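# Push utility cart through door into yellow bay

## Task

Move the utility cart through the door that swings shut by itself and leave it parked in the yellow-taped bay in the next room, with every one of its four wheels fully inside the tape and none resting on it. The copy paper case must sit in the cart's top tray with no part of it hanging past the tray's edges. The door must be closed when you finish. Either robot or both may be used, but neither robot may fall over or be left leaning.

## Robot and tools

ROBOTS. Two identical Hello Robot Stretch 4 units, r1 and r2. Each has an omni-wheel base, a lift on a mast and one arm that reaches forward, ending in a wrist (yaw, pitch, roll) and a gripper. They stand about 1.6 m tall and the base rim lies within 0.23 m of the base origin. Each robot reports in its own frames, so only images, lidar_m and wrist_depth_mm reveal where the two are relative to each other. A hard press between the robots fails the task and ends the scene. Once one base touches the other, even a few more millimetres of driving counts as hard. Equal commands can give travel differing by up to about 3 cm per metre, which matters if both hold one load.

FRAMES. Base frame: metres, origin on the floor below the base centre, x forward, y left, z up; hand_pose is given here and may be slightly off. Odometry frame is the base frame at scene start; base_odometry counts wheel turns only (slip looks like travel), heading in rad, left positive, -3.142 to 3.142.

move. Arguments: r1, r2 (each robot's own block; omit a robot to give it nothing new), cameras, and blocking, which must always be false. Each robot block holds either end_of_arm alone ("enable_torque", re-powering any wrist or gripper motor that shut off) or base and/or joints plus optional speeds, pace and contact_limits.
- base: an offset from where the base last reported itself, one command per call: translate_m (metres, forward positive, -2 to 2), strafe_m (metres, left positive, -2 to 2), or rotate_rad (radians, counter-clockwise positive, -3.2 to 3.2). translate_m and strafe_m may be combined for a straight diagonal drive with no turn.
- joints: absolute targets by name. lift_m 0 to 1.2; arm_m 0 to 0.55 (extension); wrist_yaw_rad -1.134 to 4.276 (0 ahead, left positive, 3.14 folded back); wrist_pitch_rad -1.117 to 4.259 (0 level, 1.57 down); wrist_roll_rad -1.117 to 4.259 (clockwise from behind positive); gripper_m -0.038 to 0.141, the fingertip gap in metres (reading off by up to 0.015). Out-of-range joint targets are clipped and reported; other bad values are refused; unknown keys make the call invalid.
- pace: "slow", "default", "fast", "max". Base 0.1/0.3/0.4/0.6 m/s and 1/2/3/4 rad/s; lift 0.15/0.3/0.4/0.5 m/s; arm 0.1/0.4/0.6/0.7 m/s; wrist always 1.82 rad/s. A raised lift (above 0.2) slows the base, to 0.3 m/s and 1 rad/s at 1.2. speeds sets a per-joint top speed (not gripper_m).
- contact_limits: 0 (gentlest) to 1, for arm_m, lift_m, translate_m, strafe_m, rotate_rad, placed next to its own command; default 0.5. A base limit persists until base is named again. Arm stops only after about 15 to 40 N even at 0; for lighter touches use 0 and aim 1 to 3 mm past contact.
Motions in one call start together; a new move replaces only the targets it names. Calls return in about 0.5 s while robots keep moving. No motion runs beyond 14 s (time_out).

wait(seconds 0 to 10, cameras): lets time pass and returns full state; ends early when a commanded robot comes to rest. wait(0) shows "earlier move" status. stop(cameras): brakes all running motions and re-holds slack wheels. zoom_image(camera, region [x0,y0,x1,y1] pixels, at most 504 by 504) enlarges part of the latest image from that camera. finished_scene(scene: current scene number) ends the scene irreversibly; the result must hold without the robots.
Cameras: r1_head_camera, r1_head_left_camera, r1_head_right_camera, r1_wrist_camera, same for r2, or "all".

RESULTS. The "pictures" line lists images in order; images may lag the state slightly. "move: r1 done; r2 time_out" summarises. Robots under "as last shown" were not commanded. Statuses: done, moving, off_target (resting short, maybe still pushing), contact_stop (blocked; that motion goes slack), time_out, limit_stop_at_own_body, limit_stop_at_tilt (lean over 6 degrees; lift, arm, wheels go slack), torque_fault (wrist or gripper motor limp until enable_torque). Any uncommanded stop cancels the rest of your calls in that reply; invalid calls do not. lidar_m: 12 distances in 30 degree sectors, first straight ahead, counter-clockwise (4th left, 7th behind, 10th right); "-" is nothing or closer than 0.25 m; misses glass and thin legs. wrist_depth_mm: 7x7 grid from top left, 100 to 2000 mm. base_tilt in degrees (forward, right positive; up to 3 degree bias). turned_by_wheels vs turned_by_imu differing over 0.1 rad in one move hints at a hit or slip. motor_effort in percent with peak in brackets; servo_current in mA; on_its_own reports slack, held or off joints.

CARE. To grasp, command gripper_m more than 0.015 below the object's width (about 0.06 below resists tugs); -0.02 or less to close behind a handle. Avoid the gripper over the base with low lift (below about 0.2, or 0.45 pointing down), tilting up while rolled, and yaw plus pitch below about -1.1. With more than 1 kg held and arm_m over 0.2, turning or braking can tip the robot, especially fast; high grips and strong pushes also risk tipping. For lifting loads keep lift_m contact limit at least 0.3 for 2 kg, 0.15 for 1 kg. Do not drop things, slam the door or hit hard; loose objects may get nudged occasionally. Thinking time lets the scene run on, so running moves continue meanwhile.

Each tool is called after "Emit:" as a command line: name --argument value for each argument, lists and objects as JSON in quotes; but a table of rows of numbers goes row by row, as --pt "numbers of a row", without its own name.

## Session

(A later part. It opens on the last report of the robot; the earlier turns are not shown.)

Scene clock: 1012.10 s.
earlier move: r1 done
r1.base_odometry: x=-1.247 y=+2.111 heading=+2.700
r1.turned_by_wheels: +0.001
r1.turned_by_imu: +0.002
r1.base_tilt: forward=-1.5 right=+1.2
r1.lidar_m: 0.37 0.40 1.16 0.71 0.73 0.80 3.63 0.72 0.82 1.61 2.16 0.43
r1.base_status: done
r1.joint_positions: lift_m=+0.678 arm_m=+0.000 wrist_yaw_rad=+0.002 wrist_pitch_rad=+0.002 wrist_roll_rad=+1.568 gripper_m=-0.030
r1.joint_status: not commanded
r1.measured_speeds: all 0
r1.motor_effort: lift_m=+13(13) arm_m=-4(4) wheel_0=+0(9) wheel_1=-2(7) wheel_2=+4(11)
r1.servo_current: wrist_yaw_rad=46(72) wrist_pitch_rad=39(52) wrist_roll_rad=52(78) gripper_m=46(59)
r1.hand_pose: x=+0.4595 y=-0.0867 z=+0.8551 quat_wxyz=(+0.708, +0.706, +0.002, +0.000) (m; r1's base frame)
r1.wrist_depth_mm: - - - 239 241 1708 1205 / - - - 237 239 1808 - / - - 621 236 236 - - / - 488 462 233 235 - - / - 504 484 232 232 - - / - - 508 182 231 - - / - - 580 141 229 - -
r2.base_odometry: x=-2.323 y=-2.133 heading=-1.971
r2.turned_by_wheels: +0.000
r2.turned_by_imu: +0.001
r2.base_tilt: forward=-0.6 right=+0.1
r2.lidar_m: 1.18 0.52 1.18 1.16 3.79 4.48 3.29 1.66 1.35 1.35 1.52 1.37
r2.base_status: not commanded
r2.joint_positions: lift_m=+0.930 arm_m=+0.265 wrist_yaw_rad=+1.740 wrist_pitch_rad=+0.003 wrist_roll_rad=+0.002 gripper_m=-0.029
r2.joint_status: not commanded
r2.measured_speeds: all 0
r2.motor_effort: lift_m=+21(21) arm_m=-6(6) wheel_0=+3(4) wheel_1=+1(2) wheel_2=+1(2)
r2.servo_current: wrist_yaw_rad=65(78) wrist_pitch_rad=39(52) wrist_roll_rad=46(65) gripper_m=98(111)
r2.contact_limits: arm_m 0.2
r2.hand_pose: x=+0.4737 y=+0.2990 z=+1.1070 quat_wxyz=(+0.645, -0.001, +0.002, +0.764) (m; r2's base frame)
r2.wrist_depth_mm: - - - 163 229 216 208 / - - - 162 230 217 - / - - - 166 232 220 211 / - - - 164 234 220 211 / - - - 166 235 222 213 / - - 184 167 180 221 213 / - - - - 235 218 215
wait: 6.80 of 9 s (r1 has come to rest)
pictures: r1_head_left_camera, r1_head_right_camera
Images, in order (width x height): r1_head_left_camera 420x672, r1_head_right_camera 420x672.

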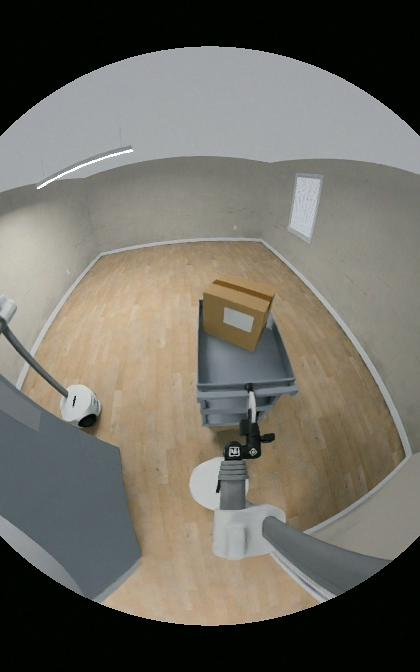

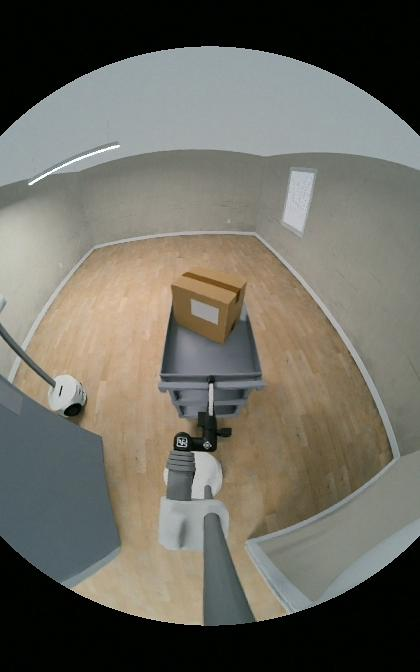

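Emit:
move --blocking false --cameras '[]' --r1 '{"base":{"translate_m":-0.6},"pace":"slow"}'

Emit:
wait --seconds 9 --cameras '["r1_head_left_camera","r1_head_right_camera"]'

Scene clock: 1016.80 s.
move: r1 moving
r1.base_odometry: x=-1.236 y=+2.106 heading=+2.700
r1.turned_by_wheels: +0.000
r1.turned_by_imu: +0.000
r1.base_tilt: forward=-1.6 right=+1.3
r1.lidar_m: 0.38 0.39 1.19 0.75 0.72 0.83 3.62 0.71 0.81 1.61 2.16 0.45
r1.base_status: translate_m moving
r1.joint_positions: lift_m=+0.678 arm_m=+0.000 wrist_yaw_rad=+0.002 wrist_pitch_rad=+0.002 wrist_roll_rad=+1.568 gripper_m=-0.030
r1.joint_status: not commanded
r1.measured_speeds: translate_m=-0.050 strafe_m=-0.001 rotate_rad=+0.001 lift_m=+0.000 arm_m=+0.000 wrist_yaw_rad=+0.000 wrist_pitch_rad=+0.000 wrist_roll_rad=+0.000
r1.motor_effort: lift_m=+12(13) arm_m=-4(4) wheel_0=-4(4) wheel_1=-7(7) wheel_2=+8(9)
r1.servo_current: wrist_yaw_rad=65(65) wrist_pitch_rad=33(46) wrist_roll_rad=46(59) gripper_m=46(52)
r1.hand_pose: x=+0.4595 y=-0.0867 z=+0.8551 quat_wxyz=(+0.708, +0.706, +0.002, +0.000) (m; r1's base frame)
r1.wrist_depth_mm: - - - 239 240 1708 1205 / - - - 237 237 1863 - / - - 621 236 238 - - / - 484 469 234 235 - - / - 504 496 233 232 - - / - - 512 182 232 - - / - - 574 141 230 - -
r2: as last shown
r2.turned_by_imu: +0.000
r2.base_tilt: forward=-0.7 right=+0.0
r2.lidar_m: 1.14 0.52 1.18 1.17 3.78 4.49 3.27 1.66 1.35 1.34 1.49 1.37
r2.motor_effort: lift_m=+21(21) arm_m=-6(6) wheel_0=+3(3) wheel_1=+1(1) wheel_2=+1(1)
r2.servo_current: wrist_yaw_rad=65(78) wrist_pitch_rad=46(46) wrist_roll_rad=52(59) gripper_m=91(104)
r2.contact_limits: arm_m 0.2
r2.wrist_depth_mm: - - - 163 228 216 208 / - - - 162 230 218 - / - - - 166 232 220 211 / - - - 165 233 220 211 / - - - 166 234 221 213 / - - 185 167 180 222 213 / - - - - 235 219 214
pictures: none
No camera images: "cameras" was empty.

Scene clock: 1023.57 s.
earlier move: r1 done
r1.base_odometry: x=-0.705 y=+1.855 heading=+2.700
r1.turned_by_wheels: +0.000
r1.turned_by_imu: +0.001
r1.base_tilt: forward=-1.6 right=+1.3
r1.lidar_m: 0.38 0.41 0.68 0.54 0.54 3.04 3.04 3.07 0.43 0.39 2.27 0.43
r1.base_status: done
r1.joint_positions: lift_m=+0.678 arm_m=+0.000 wrist_yaw_rad=+0.002 wrist_pitch_rad=+0.002 wrist_roll_rad=+1.568 gripper_m=-0.030
r1.joint_status: not commanded
r1.measured_speeds: all 0
r1.motor_effort: lift_m=+13(13) arm_m=-4(4) wheel_0=+0(5) wheel_1=-2(7) wheel_2=+4(10)
r1.servo_current: wrist_yaw_rad=52(72) wrist_pitch_rad=39(52) wrist_roll_rad=26(65) gripper_m=46(52)
r1.hand_pose: x=+0.4595 y=-0.0867 z=+0.8551 quat_wxyz=(+0.708, +0.706, +0.002, +0.000) (m; r1's base frame)
r1.wrist_depth_mm: - - - 238 239 1708 1205 / - - - 236 236 1808 - / - - 609 235 236 - - / - 477 462 233 234 - - / - 508 496 231 233 - - / - - 512 181 230 - - / - - 580 141 229 - -
r2.base_odometry: x=-2.323 y=-2.133 heading=-1.971
r2.turned_by_wheels: +0.000
r2.turned_by_imu: +0.001
r2.base_tilt: forward=-0.7 right=+0.1
r2.lidar_m: 1.10 0.51 1.15 3.39 3.75 4.49 3.28 1.68 1.37 1.35 1.50 1.36
r2.base_status: not commanded
r2.joint_positions: lift_m=+0.930 arm_m=+0.265 wrist_yaw_rad=+1.740 wrist_pitch_rad=+0.003 wrist_roll_rad=+0.002 gripper_m=-0.029
r2.joint_status: not commanded
r2.measured_speeds: all 0
r2.motor_effort: lift_m=+21(21) arm_m=-6(6) wheel_0=+3(4) wheel_1=+1(2) wheel_2=+1(2)
r2.servo_current: wrist_yaw_rad=59(78) wrist_pitch_rad=46(52) wrist_roll_rad=52(65) gripper_m=91(111)
r2.contact_limits: arm_m 0.2
r2.hand_pose: x=+0.4737 y=+0.2990 z=+1.1070 quat_wxyz=(+0.645, -0.001, +0.002, +0.764) (m; r2's base frame)
r2.wrist_depth_mm: - - - 163 229 216 207 / - - - 162 230 217 - / - - - 166 231 220 211 / - - - 165 233 220 211 / - - - 166 235 222 213 / - - 185 167 180 221 214 / - - - - 234 219 214
wait: 6.77 of 9 s (r1 has come to rest)
pictures: r1_head_left_camera, r1_head_right_camera
Images, in order (width x height): r1_head_left_camera 420x672, r1_head_right_camera 420x672.

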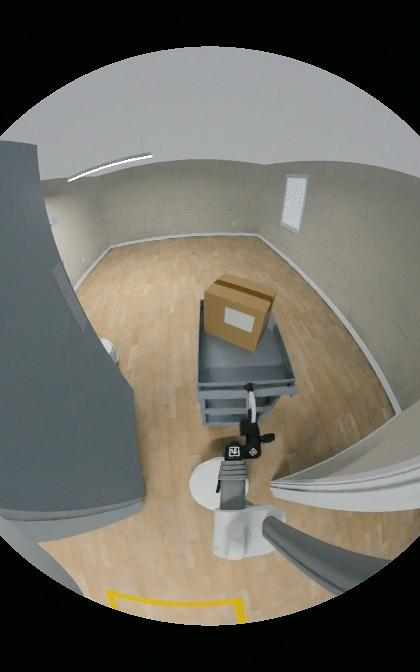

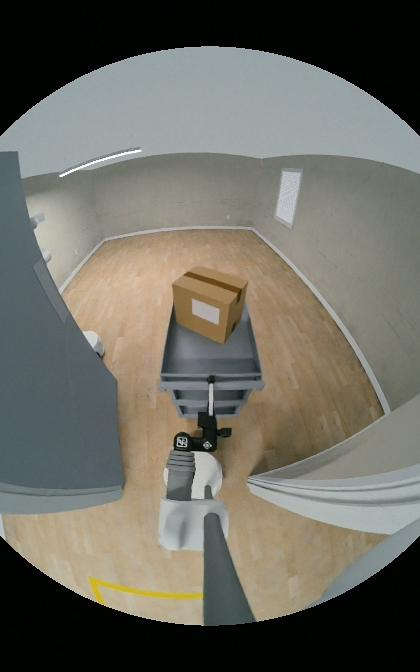

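Emit:
move --blocking false --cameras '[]' --r1 '{"base":{"translate_m":-0.45,"strafe_m":0.1},"pace":"slow"}'

Emit:
wait --seconds 9 --cameras '["r1_head_left_camera","r1_head_right_camera"]'

Scene clock: 1030.83 s.
move: r1 moving
r1.base_odometry: x=-0.695 y=+1.847 heading=+2.699
r1.turned_by_wheels: +0.000
r1.turned_by_imu: +0.000
r1.base_tilt: forward=-1.5 right=+1.3
r1.lidar_m: 0.39 0.41 0.65 0.53 0.56 3.02 3.01 3.04 0.41 0.38 2.27 0.44
r1.base_status: translate_m moving; strafe_m moving
r1.joint_positions: lift_m=+0.678 arm_m=+0.000 wrist_yaw_rad=+0.002 wrist_pitch_rad=+0.002 wrist_roll_rad=+1.568 gripper_m=-0.030
r1.joint_status: not commanded
r1.measured_speeds: translate_m=-0.050 strafe_m=+0.011 rotate_rad=-0.003 lift_m=+0.000 arm_m=+0.000 wrist_yaw_rad=+0.000 wrist_pitch_rad=+0.000 wrist_roll_rad=+0.000
r1.motor_effort: lift_m=+12(13) arm_m=-4(4) wheel_0=-5(5) wheel_1=-6(6) wheel_2=+8(9)
r1.servo_current: wrist_yaw_rad=52(65) wrist_pitch_rad=39(52) wrist_roll_rad=39(59) gripper_m=39(52)
r1.hand_pose: x=+0.4595 y=-0.0867 z=+0.8551 quat_wxyz=(+0.708, +0.706, +0.002, +0.000) (m; r1's base frame)
r1.wrist_depth_mm: - - - 237 238 1708 1182 / - - - 236 236 1808 - / - - 609 235 236 - - / - 480 469 235 233 - - / - 504 492 232 231 - - / - - 512 182 232 - - / - - 585 141 230 - -
r2: as last shown
r2.turned_by_imu: +0.000
r2.base_tilt: forward=-0.6 right=+0.0
r2.lidar_m: 1.13 0.51 1.14 3.39 3.75 4.48 3.28 1.67 1.36 1.34 1.51 1.37
r2.motor_effort: lift_m=+21(21) arm_m=-6(6) wheel_0=+3(3) wheel_1=+1(2) wheel_2=+1(1)
r2.servo_current: wrist_yaw_rad=65(72) wrist_pitch_rad=46(46) wrist_roll_rad=46(59) gripper_m=98(104)
r2.contact_limits: arm_m 0.2
r2.wrist_depth_mm: - - - 163 229 216 208 / - - - 162 231 218 - / - - - 166 231 220 211 / - - - 164 234 220 212 / - - - 166 236 222 213 / - - 185 167 180 221 213 / - - - - 235 220 215
pictures: none
No camera images: "cameras" was empty.

Scene clock: 1036.20 s.
earlier move: r1 done
r1.base_odometry: x=-0.341 y=+1.572 heading=+2.699
r1.turned_by_wheels: -0.001
r1.turned_by_imu: -0.002
r1.base_tilt: forward=-1.6 right=+1.3
r1.lidar_m: 0.40 0.44 0.46 0.48 2.30 2.78 2.61 2.63 2.72 2.43 0.59 0.42
r1.base_status: done
r1.joint_positions: lift_m=+0.678 arm_m=+0.000 wrist_yaw_rad=-0.002 wrist_pitch_rad=+0.002 wrist_roll_rad=+1.568 gripper_m=-0.030
r1.joint_status: not commanded
r1.measured_speeds: all 0
r1.motor_effort: lift_m=+13(13) arm_m=-4(4) wheel_0=-7(13) wheel_1=-4(7) wheel_2=+1(10)
r1.servo_current: wrist_yaw_rad=33(72) wrist_pitch_rad=39(52) wrist_roll_rad=46(78) gripper_m=46(52)
r1.hand_pose: x=+0.4592 y=-0.0879 z=+0.8551 quat_wxyz=(+0.708, +0.706, +0.000, -0.001) (m; r1's base frame)
r1.wrist_depth_mm: - - - 223 225 1708 1229 / - - - 224 225 809 - / - - 517 226 227 - - / - 466 462 229 229 - - / - - 508 229 230 - - / - - 202 181 231 - - / - - - 141 233 - -
r2.base_odometry: x=-2.323 y=-2.133 heading=-1.971
r2.turned_by_wheels: +0.000
r2.turned_by_imu: +0.001
r2.base_tilt: forward=-0.7 right=+0.1
r2.lidar_m: 1.11 0.52 1.24 3.39 3.74 4.50 3.31 1.68 1.36 1.33 1.53 1.36
r2.base_status: not commanded
r2.joint_positions: lift_m=+0.930 arm_m=+0.265 wrist_yaw_rad=+1.740 wrist_pitch_rad=+0.003 wrist_roll_rad=+0.002 gripper_m=-0.029
r2.joint_status: not commanded
r2.measured_speeds: all 0
r2.motor_effort: lift_m=+21(21) arm_m=-6(6) wheel_0=+3(4) wheel_1=+1(2) wheel_2=+1(1)
r2.servo_current: wrist_yaw_rad=65(78) wrist_pitch_rad=39(52) wrist_roll_rad=59(65) gripper_m=98(104)
r2.contact_limits: arm_m 0.2
r2.hand_pose: x=+0.4737 y=+0.2990 z=+1.1070 quat_wxyz=(+0.645, -0.001, +0.002, +0.764) (m; r2's base frame)
r2.wrist_depth_mm: - - - 163 229 217 207 / - - - 163 230 217 - / - - - 166 232 220 211 / - - - 164 233 220 212 / - - - 166 235 222 213 / - - 185 167 180 221 215 / - - - - 235 220 214
wait: 5.37 of 9 s (r1 has come to rest)
pictures: r1_head_left_camera, r1_head_right_camera
Images, in order (width x height): r1_head_left_camera 420x672, r1_head_right_camera 420x672.

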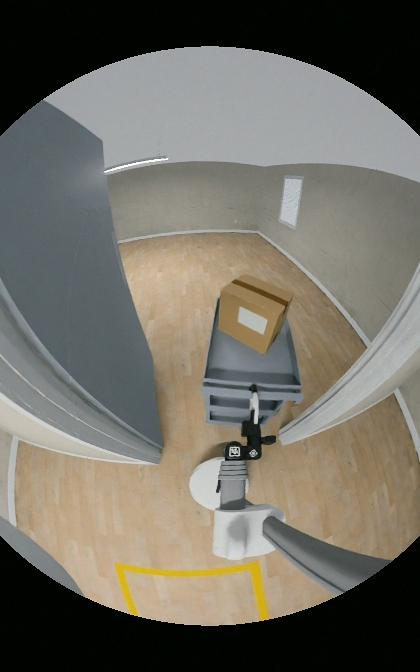

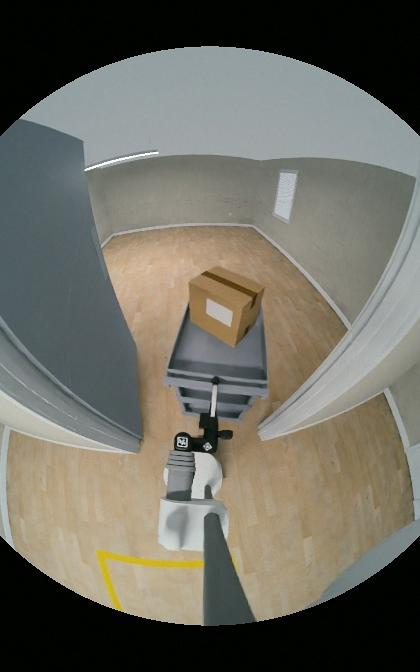

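Emit:
move --blocking false --cameras '[]' --r1 '{"base":{"translate_m":-0.4,"strafe_m":0.09},"pace":"slow"}'

Emit:
wait --seconds 9 --cameras '["r1_head_left_camera","r1_head_right_camera"]'

Scene clock: 1047.93 s.
move: r1 moving
r1.base_odometry: x=-0.331 y=+1.564 heading=+2.698
r1.turned_by_wheels: -0.001
r1.turned_by_imu: -0.001
r1.base_tilt: forward=-1.6 right=+1.3
r1.lidar_m: 0.38 0.45 0.45 0.47 2.30 2.82 2.58 2.63 2.74 2.41 0.61 0.44
r1.base_status: translate_m moving; strafe_m moving
r1.joint_positions: lift_m=+0.678 arm_m=+0.000 wrist_yaw_rad=-0.002 wrist_pitch_rad=+0.002 wrist_roll_rad=+1.568 gripper_m=-0.030
r1.joint_status: not commanded
r1.measured_speeds: translate_m=-0.049 strafe_m=+0.011 rotate_rad=+0.000 lift_m=+0.000 arm_m=+0.000 wrist_yaw_rad=+0.000 wrist_pitch_rad=+0.000 wrist_roll_rad=+0.000
r1.motor_effort: lift_m=+12(13) arm_m=-3(4) wheel_0=-12(12) wheel_1=-4(6) wheel_2=+5(7)
r1.servo_current: wrist_yaw_rad=59(59) wrist_pitch_rad=46(46) wrist_roll_rad=46(59) gripper_m=46(52)
r1.hand_pose: x=+0.4592 y=-0.0879 z=+0.8551 quat_wxyz=(+0.708, +0.706, +0.000, -0.001) (m; r1's base frame)
r1.wrist_depth_mm: - - - 222 223 1661 - / - - - 224 226 809 - / - - 508 227 228 - - / - 469 462 228 229 - - / - - 517 229 231 - - / - - 201 181 231 - - / - - - 141 234 - -
r2: as last shown
r2.turned_by_imu: +0.000
r2.lidar_m: 1.15 0.51 1.25 3.39 3.78 4.50 3.32 1.65 1.37 1.33 1.49 1.35
r2.motor_effort: lift_m=+21(21) arm_m=-6(6) wheel_0=+3(3) wheel_1=+1(2) wheel_2=+1(2)
r2.servo_current: wrist_yaw_rad=59(72) wrist_pitch_rad=39(46) wrist_roll_rad=46(59) gripper_m=98(98)
r2.contact_limits: arm_m 0.2
r2.wrist_depth_mm: - - - 163 230 215 208 / - - - 162 229 217 - / - - - 166 232 220 211 / - - - 164 233 220 212 / - - - 166 235 222 213 / - - 186 167 180 221 213 / - - - - 235 219 215
pictures: none
No camera images: "cameras" was empty.

Scene clock: 1052.80 s.
earlier move: r1 done
r1.base_odometry: x=-0.019 y=+1.319 heading=+2.698
r1.turned_by_wheels: +0.000
r1.turned_by_imu: -0.001
r1.base_tilt: forward=-1.6 right=+1.3
r1.lidar_m: 0.42 0.61 0.67 1.35 2.15 2.49 2.23 2.24 2.71 2.59 1.03 0.42
r1.base_status: done
r1.joint_positions: lift_m=+0.678 arm_m=+0.000 wrist_yaw_rad=-0.002 wrist_pitch_rad=+0.002 wrist_roll_rad=+1.568 gripper_m=-0.030
r1.joint_status: not commanded
r1.measured_speeds: all 0
r1.motor_effort: lift_m=+13(13) arm_m=-4(4) wheel_0=-6(12) wheel_1=-2(7) wheel_2=+0(7)
r1.servo_current: wrist_yaw_rad=39(72) wrist_pitch_rad=46(52) wrist_roll_rad=52(78) gripper_m=46(52)
r1.hand_pose: x=+0.4592 y=-0.0879 z=+0.8551 quat_wxyz=(+0.708, +0.706, +0.000, -0.001) (m; r1's base frame)
r1.wrist_depth_mm: - - - 200 202 - - / - - 512 206 206 - - / - 436 439 211 213 - - / - 500 488 218 220 - - / - - 564 165 228 - - / - - 203 181 231 1808 - / - - - 141 241 1576 -
r2.base_odometry: x=-2.323 y=-2.133 heading=-1.971
r2.turned_by_wheels: +0.000
r2.turned_by_imu: +0.001
r2.base_tilt: forward=-0.7 right=+0.0
r2.lidar_m: 1.15 0.51 2.41 3.40 3.77 4.50 3.32 1.62 1.35 1.35 1.51 1.36
r2.base_status: not commanded
r2.joint_positions: lift_m=+0.930 arm_m=+0.265 wrist_yaw_rad=+1.740 wrist_pitch_rad=+0.003 wrist_roll_rad=+0.002 gripper_m=-0.029
r2.joint_status: not commanded
r2.measured_speeds: all 0
r2.motor_effort: lift_m=+21(21) arm_m=-6(6) wheel_0=+3(4) wheel_1=+1(2) wheel_2=+1(2)
r2.servo_current: wrist_yaw_rad=65(78) wrist_pitch_rad=33(52) wrist_roll_rad=46(72) gripper_m=104(111)
r2.contact_limits: arm_m 0.2
r2.hand_pose: x=+0.4737 y=+0.2990 z=+1.1070 quat_wxyz=(+0.645, -0.001, +0.002, +0.764) (m; r2's base frame)
r2.wrist_depth_mm: - - - 163 229 216 208 / - - - 163 229 218 - / - - - 166 231 220 211 / - - - 164 233 220 211 / - - - 166 235 221 213 / - - 185 167 181 220 213 / - - - - 236 217 214
wait: 4.87 of 9 s (r1 has come to rest)
pictures: r1_head_left_camera, r1_head_right_camera
Images, in order (width x height): r1_head_left_camera 420x672, r1_head_right_camera 420x672.

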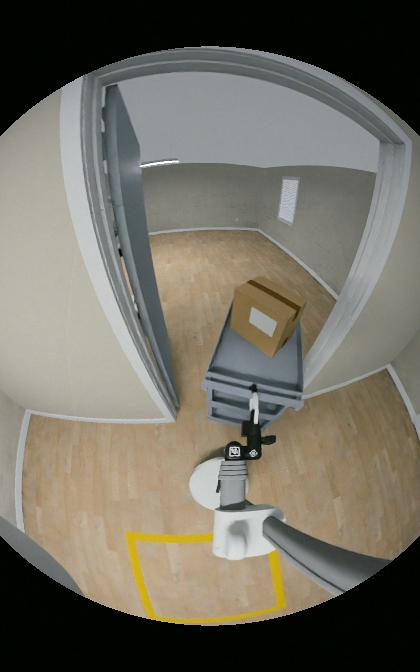

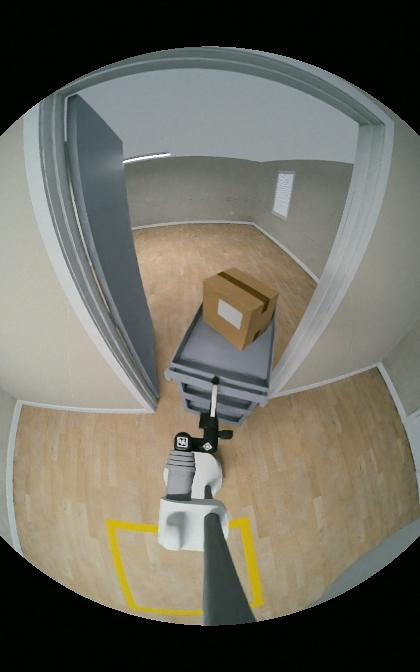

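Emit:
move --blocking false --cameras '[]' --r1 '{"base":{"translate_m":-0.3},"pace":"slow","contact_limits":{"translate_m":0.3}}'

Emit:
wait --seconds 9 --cameras '["r1_head_left_camera","r1_head_right_camera","r1_head_camera"]'

Scene clock: 1068.73 s.
move: r1 moving
r1.base_odometry: x=-0.008 y=+1.314 heading=+2.698
r1.turned_by_wheels: -0.001
r1.turned_by_imu: -0.001
r1.base_tilt: forward=-1.6 right=+1.3
r1.lidar_m: 0.42 0.49 0.70 1.38 2.13 2.47 2.23 2.25 2.72 2.56 1.03 0.40
r1.base_status: translate_m moving
r1.joint_positions: lift_m=+0.678 arm_m=+0.000 wrist_yaw_rad=-0.002 wrist_pitch_rad=+0.002 wrist_roll_rad=+1.568 gripper_m=-0.030
r1.joint_status: not commanded
r1.measured_speeds: translate_m=-0.050 strafe_m=+0.000 rotate_rad=-0.003 lift_m=+0.000 arm_m=+0.000 wrist_yaw_rad=+0.000 wrist_pitch_rad=+0.000 wrist_roll_rad=+0.000
r1.motor_effort: lift_m=+12(13) arm_m=-4(4) wheel_0=-8(9) wheel_1=-7(7) wheel_2=+7(8)
r1.servo_current: wrist_yaw_rad=52(65) wrist_pitch_rad=39(46) wrist_roll_rad=46(52) gripper_m=46(52)
r1.contact_limits: translate_m 0.3
r1.hand_pose: x=+0.4592 y=-0.0879 z=+0.8551 quat_wxyz=(+0.708, +0.706, +0.000, -0.001) (m; r1's base frame)
r1.wrist_depth_mm: - - - 199 202 - - / - 564 508 206 207 - - / - 439 442 210 213 - - / - 500 488 217 219 - - / - - 564 165 227 - - / - - 203 181 232 1808 - / - - - 141 241 1576 -
r2: as last shown
r2.turned_by_imu: +0.000
r2.base_tilt: forward=-0.6 right=+0.0
r2.lidar_m: 1.09 0.52 2.44 3.41 3.79 4.51 3.31 1.63 1.36 1.34 1.50 1.37
r2.motor_effort: lift_m=+21(21) arm_m=-6(6) wheel_0=+3(3) wheel_1=+1(2) wheel_2=+1(1)
r2.servo_current: wrist_yaw_rad=52(72) wrist_pitch_rad=46(52) wrist_roll_rad=39(52) gripper_m=104(104)
r2.contact_limits: arm_m 0.2
r2.wrist_depth_mm: - - - 163 229 216 208 / - - - 163 229 217 - / - - - 166 231 220 211 / - - - 165 234 220 211 / - - - 166 235 221 213 / - - 185 167 180 221 213 / - - - - 235 218 214
pictures: none
No camera images: "cameras" was empty.

Scene clock: 1072.50 s.
earlier move: r1 done
r1.base_odometry: x=+0.252 y=+1.190 heading=+2.698
r1.turned_by_wheels: +0.001
r1.turned_by_imu: +0.001
r1.base_tilt: forward=-1.6 right=+1.3
r1.lidar_m: 0.43 0.46 1.02 2.05 2.07 2.13 1.92 1.95 2.40 2.65 1.53 0.39
r1.base_status: done
r1.joint_positions: lift_m=+0.678 arm_m=+0.000 wrist_yaw_rad=+0.001 wrist_pitch_rad=+0.002 wrist_roll_rad=+1.568 gripper_m=-0.030
r1.joint_status: not commanded
r1.measured_speeds: all 0
r1.motor_effort: lift_m=+13(13) arm_m=-4(4) wheel_0=-1(9) wheel_1=-4(7) wheel_2=+3(9)
r1.servo_current: wrist_yaw_rad=46(72) wrist_pitch_rad=39(52) wrist_roll_rad=52(65) gripper_m=52(52)
r1.contact_limits: translate_m 0.3
r1.hand_pose: x=+0.4594 y=-0.0872 z=+0.8551 quat_wxyz=(+0.708, +0.706, +0.001, +0.000) (m; r1's base frame)
r1.wrist_depth_mm: - - 549 186 188 - - / - 469 452 193 196 - - / - 436 436 - 205 - - / - 539 508 - 216 - - / - - 609 158 224 - - / - - - 181 230 1921 - / - - 184 142 176 - 1336
r2.base_odometry: x=-2.323 y=-2.133 heading=-1.971
r2.turned_by_wheels: +0.000
r2.turned_by_imu: +0.001
r2.base_tilt: forward=-0.7 right=+0.0
r2.lidar_m: 1.14 0.54 2.39 3.40 3.76 4.50 3.31 1.68 1.36 1.34 1.50 1.37
r2.base_status: not commanded
r2.joint_positions: lift_m=+0.930 arm_m=+0.265 wrist_yaw_rad=+1.740 wrist_pitch_rad=+0.003 wrist_roll_rad=+0.002 gripper_m=-0.029
r2.joint_status: not commanded
r2.measured_speeds: all 0
r2.motor_effort: lift_m=+21(21) arm_m=-6(6) wheel_0=+3(4) wheel_1=+1(2) wheel_2=+1(2)
r2.servo_current: wrist_yaw_rad=65(78) wrist_pitch_rad=39(52) wrist_roll_rad=52(59) gripper_m=98(104)
r2.contact_limits: arm_m 0.2
r2.hand_pose: x=+0.4737 y=+0.2990 z=+1.1070 quat_wxyz=(+0.645, -0.001, +0.002, +0.764) (m; r2's base frame)
r2.wrist_depth_mm: - - - 163 229 216 208 / - - - 162 231 217 - / - - - 166 231 220 210 / - - - 165 233 220 212 / - - - 166 234 222 213 / - - 185 167 180 221 213 / - - - - 235 219 215
wait: 3.77 of 9 s (r1 has come to rest)
pictures: r1_head_camera, r1_head_left_camera, r1_head_right_camera
Images, in order (width x height): r1_head_camera 420x560, r1_head_left_camera 420x672, r1_head_right_camera 420x672.

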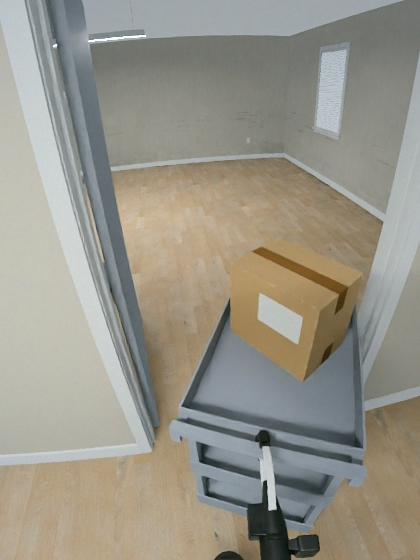

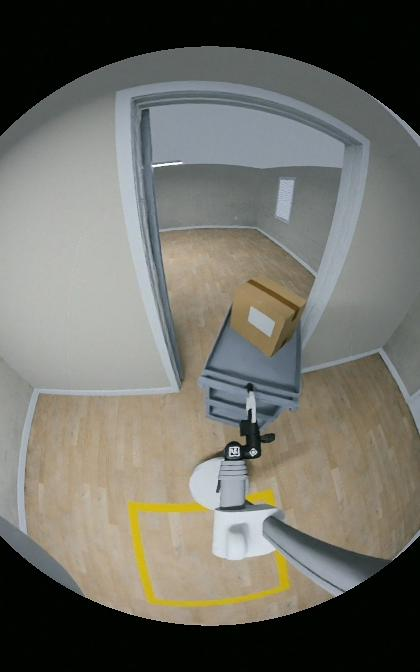

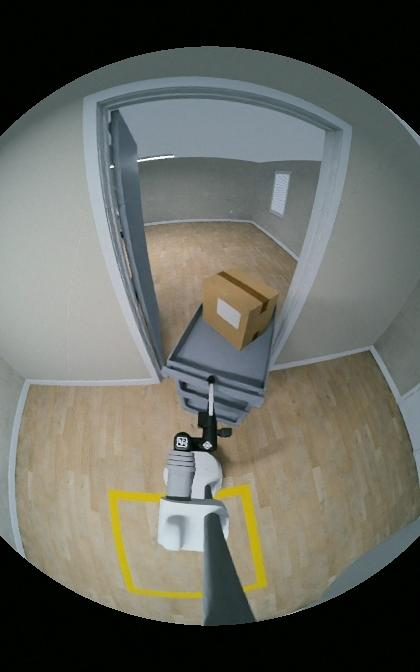

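Emit:
zoom_image --camera "r1_head_camera" --region '[220, 220, 420, 540]'

Scaled by 1.575 from the camera's 420x560 image, which has a finer 600x800 frame.

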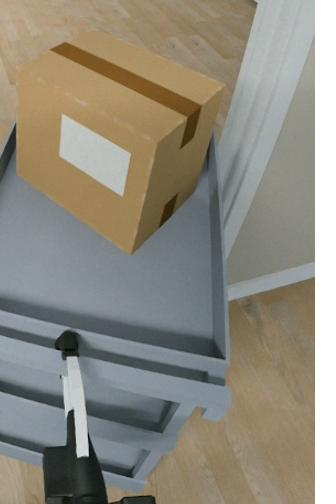

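Emit:
move --blocking false --cameras '[]' --r1 '{"base":{"translate_m":-0.06,"strafe_m":-0.12},"pace":"slow","contact_limits":{"translate_m":0.3}}'

Emit:
wait --seconds 9 --cameras '["r1_head_left_camera","r1_head_camera"]'

Scene clock: 1087.27 s.
move: r1 moving
r1.base_odometry: x=+0.262 y=+1.198 heading=+2.699
r1.turned_by_wheels: +0.001
r1.turned_by_imu: +0.001
r1.base_tilt: forward=-1.6 right=+1.2
r1.lidar_m: 0.42 0.46 1.07 2.06 2.10 2.16 1.91 1.97 2.37 2.62 1.58 0.40
r1.base_status: translate_m moving; strafe_m moving
r1.joint_positions: lift_m=+0.678 arm_m=+0.000 wrist_yaw_rad=+0.001 wrist_pitch_rad=+0.002 wrist_roll_rad=+1.568 gripper_m=-0.030
r1.joint_status: not commanded
r1.measured_speeds: translate_m=-0.021 strafe_m=-0.043 rotate_rad=+0.000 lift_m=+0.000 arm_m=+0.000 wrist_yaw_rad=+0.004 wrist_pitch_rad=+0.000 wrist_roll_rad=+0.000
r1.motor_effort: lift_m=+13(13) arm_m=-4(4) wheel_0=+9(9) wheel_1=-3(8) wheel_2=+6(7)
r1.servo_current: wrist_yaw_rad=59(65) wrist_pitch_rad=33(46) wrist_roll_rad=39(52) gripper_m=46(52)
r1.contact_limits: translate_m 0.3
r1.hand_pose: x=+0.4594 y=-0.0870 z=+0.8551 quat_wxyz=(+0.708, +0.706, +0.001, +0.000) (m; r1's base frame)
r1.wrist_depth_mm: - - 559 187 189 - - / - 480 459 195 197 - - / - 430 436 147 206 - - / - 535 500 - 216 - - / - - 603 159 224 - - / - - - 181 231 1863 - / - - 180 141 173 1464 1281
r2: as last shown
r2.turned_by_imu: +0.000
r2.lidar_m: 1.14 0.51 2.38 3.40 3.78 4.51 3.29 1.66 1.36 1.33 1.51 1.36
r2.motor_effort: lift_m=+21(21) arm_m=-6(6) wheel_0=+3(4) wheel_1=+1(1) wheel_2=+1(2)
r2.servo_current: wrist_yaw_rad=65(78) wrist_pitch_rad=46(46) wrist_roll_rad=39(59) gripper_m=98(104)
r2.contact_limits: arm_m 0.2
r2.wrist_depth_mm: - - - 163 229 216 208 / - - - 163 229 217 - / - - - 166 231 220 211 / - - - 165 234 220 211 / - - - 166 235 222 213 / - - 184 167 180 221 213 / - - - - 235 219 214
pictures: none
No camera images: "cameras" was empty.

Scene clock: 1089.40 s.
earlier move: r1 done
r1.base_odometry: x=+0.358 y=+1.273 heading=+2.699
r1.turned_by_wheels: +0.000
r1.turned_by_imu: -0.001
r1.base_tilt: forward=-1.6 right=+1.3
r1.lidar_m: 0.40 0.42 1.15 2.18 2.17 2.08 1.84 1.88 2.28 2.51 1.66 0.42
r1.base_status: done
r1.joint_positions: lift_m=+0.678 arm_m=+0.000 wrist_yaw_rad=+0.002 wrist_pitch_rad=+0.002 wrist_roll_rad=+1.568 gripper_m=-0.030
r1.joint_status: not commanded
r1.measured_speeds: all 0
r1.motor_effort: lift_m=+13(13) arm_m=-3(4) wheel_0=+7(11) wheel_1=-2(8) wheel_2=+3(7)
r1.servo_current: wrist_yaw_rad=39(72) wrist_pitch_rad=46(52) wrist_roll_rad=39(78) gripper_m=46(52)
r1.contact_limits: translate_m 0.3
r1.hand_pose: x=+0.4595 y=-0.0868 z=+0.8551 quat_wxyz=(+0.708, +0.706, +0.001, +0.000) (m; r1's base frame)
r1.wrist_depth_mm: - - - 215 216 - - / - - - 218 220 - - / - 512 484 222 223 - - / - 473 466 224 225 - - / - - 521 228 229 - - / - - 559 182 232 831 - / - - 183 142 176 - -
r2.base_odometry: x=-2.323 y=-2.133 heading=-1.971
r2.turned_by_wheels: +0.000
r2.turned_by_imu: +0.000
r2.base_tilt: forward=-0.6 right=+0.0
r2.lidar_m: 1.14 0.50 2.43 3.42 3.80 4.48 3.31 1.64 1.36 1.34 1.50 1.35
r2.base_status: not commanded
r2.joint_positions: lift_m=+0.930 arm_m=+0.265 wrist_yaw_rad=+1.740 wrist_pitch_rad=+0.003 wrist_roll_rad=+0.002 gripper_m=-0.029
r2.joint_status: not commanded
r2.measured_speeds: all 0
r2.motor_effort: lift_m=+20(21) arm_m=-6(6) wheel_0=+3(4) wheel_1=+1(1) wheel_2=+1(2)
r2.servo_current: wrist_yaw_rad=72(78) wrist_pitch_rad=46(46) wrist_roll_rad=65(65) gripper_m=98(104)
r2.contact_limits: arm_m 0.2
r2.hand_pose: x=+0.4737 y=+0.2990 z=+1.1070 quat_wxyz=(+0.645, -0.001, +0.002, +0.764) (m; r2's base frame)
r2.wrist_depth_mm: - - - 164 229 216 208 / - - - 163 230 217 - / - - - 166 231 220 211 / - - - 164 234 220 212 / - - - 166 234 221 212 / - - 186 167 180 221 214 / - - - - 235 219 215
wait: 2.13 of 9 s (r1 has come to rest)
pictures: r1_head_camera, r1_head_left_camera
Images, in order (width x height): r1_head_camera 420x560, r1_head_left_camera 420x672.

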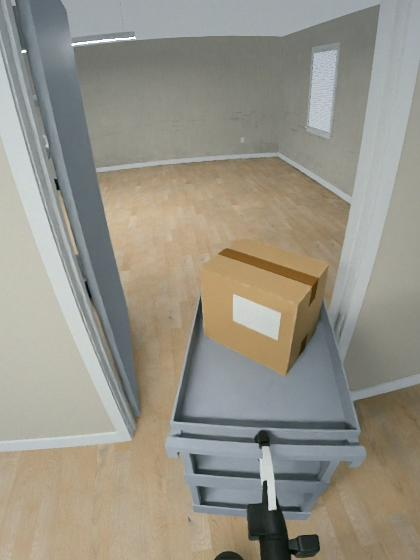

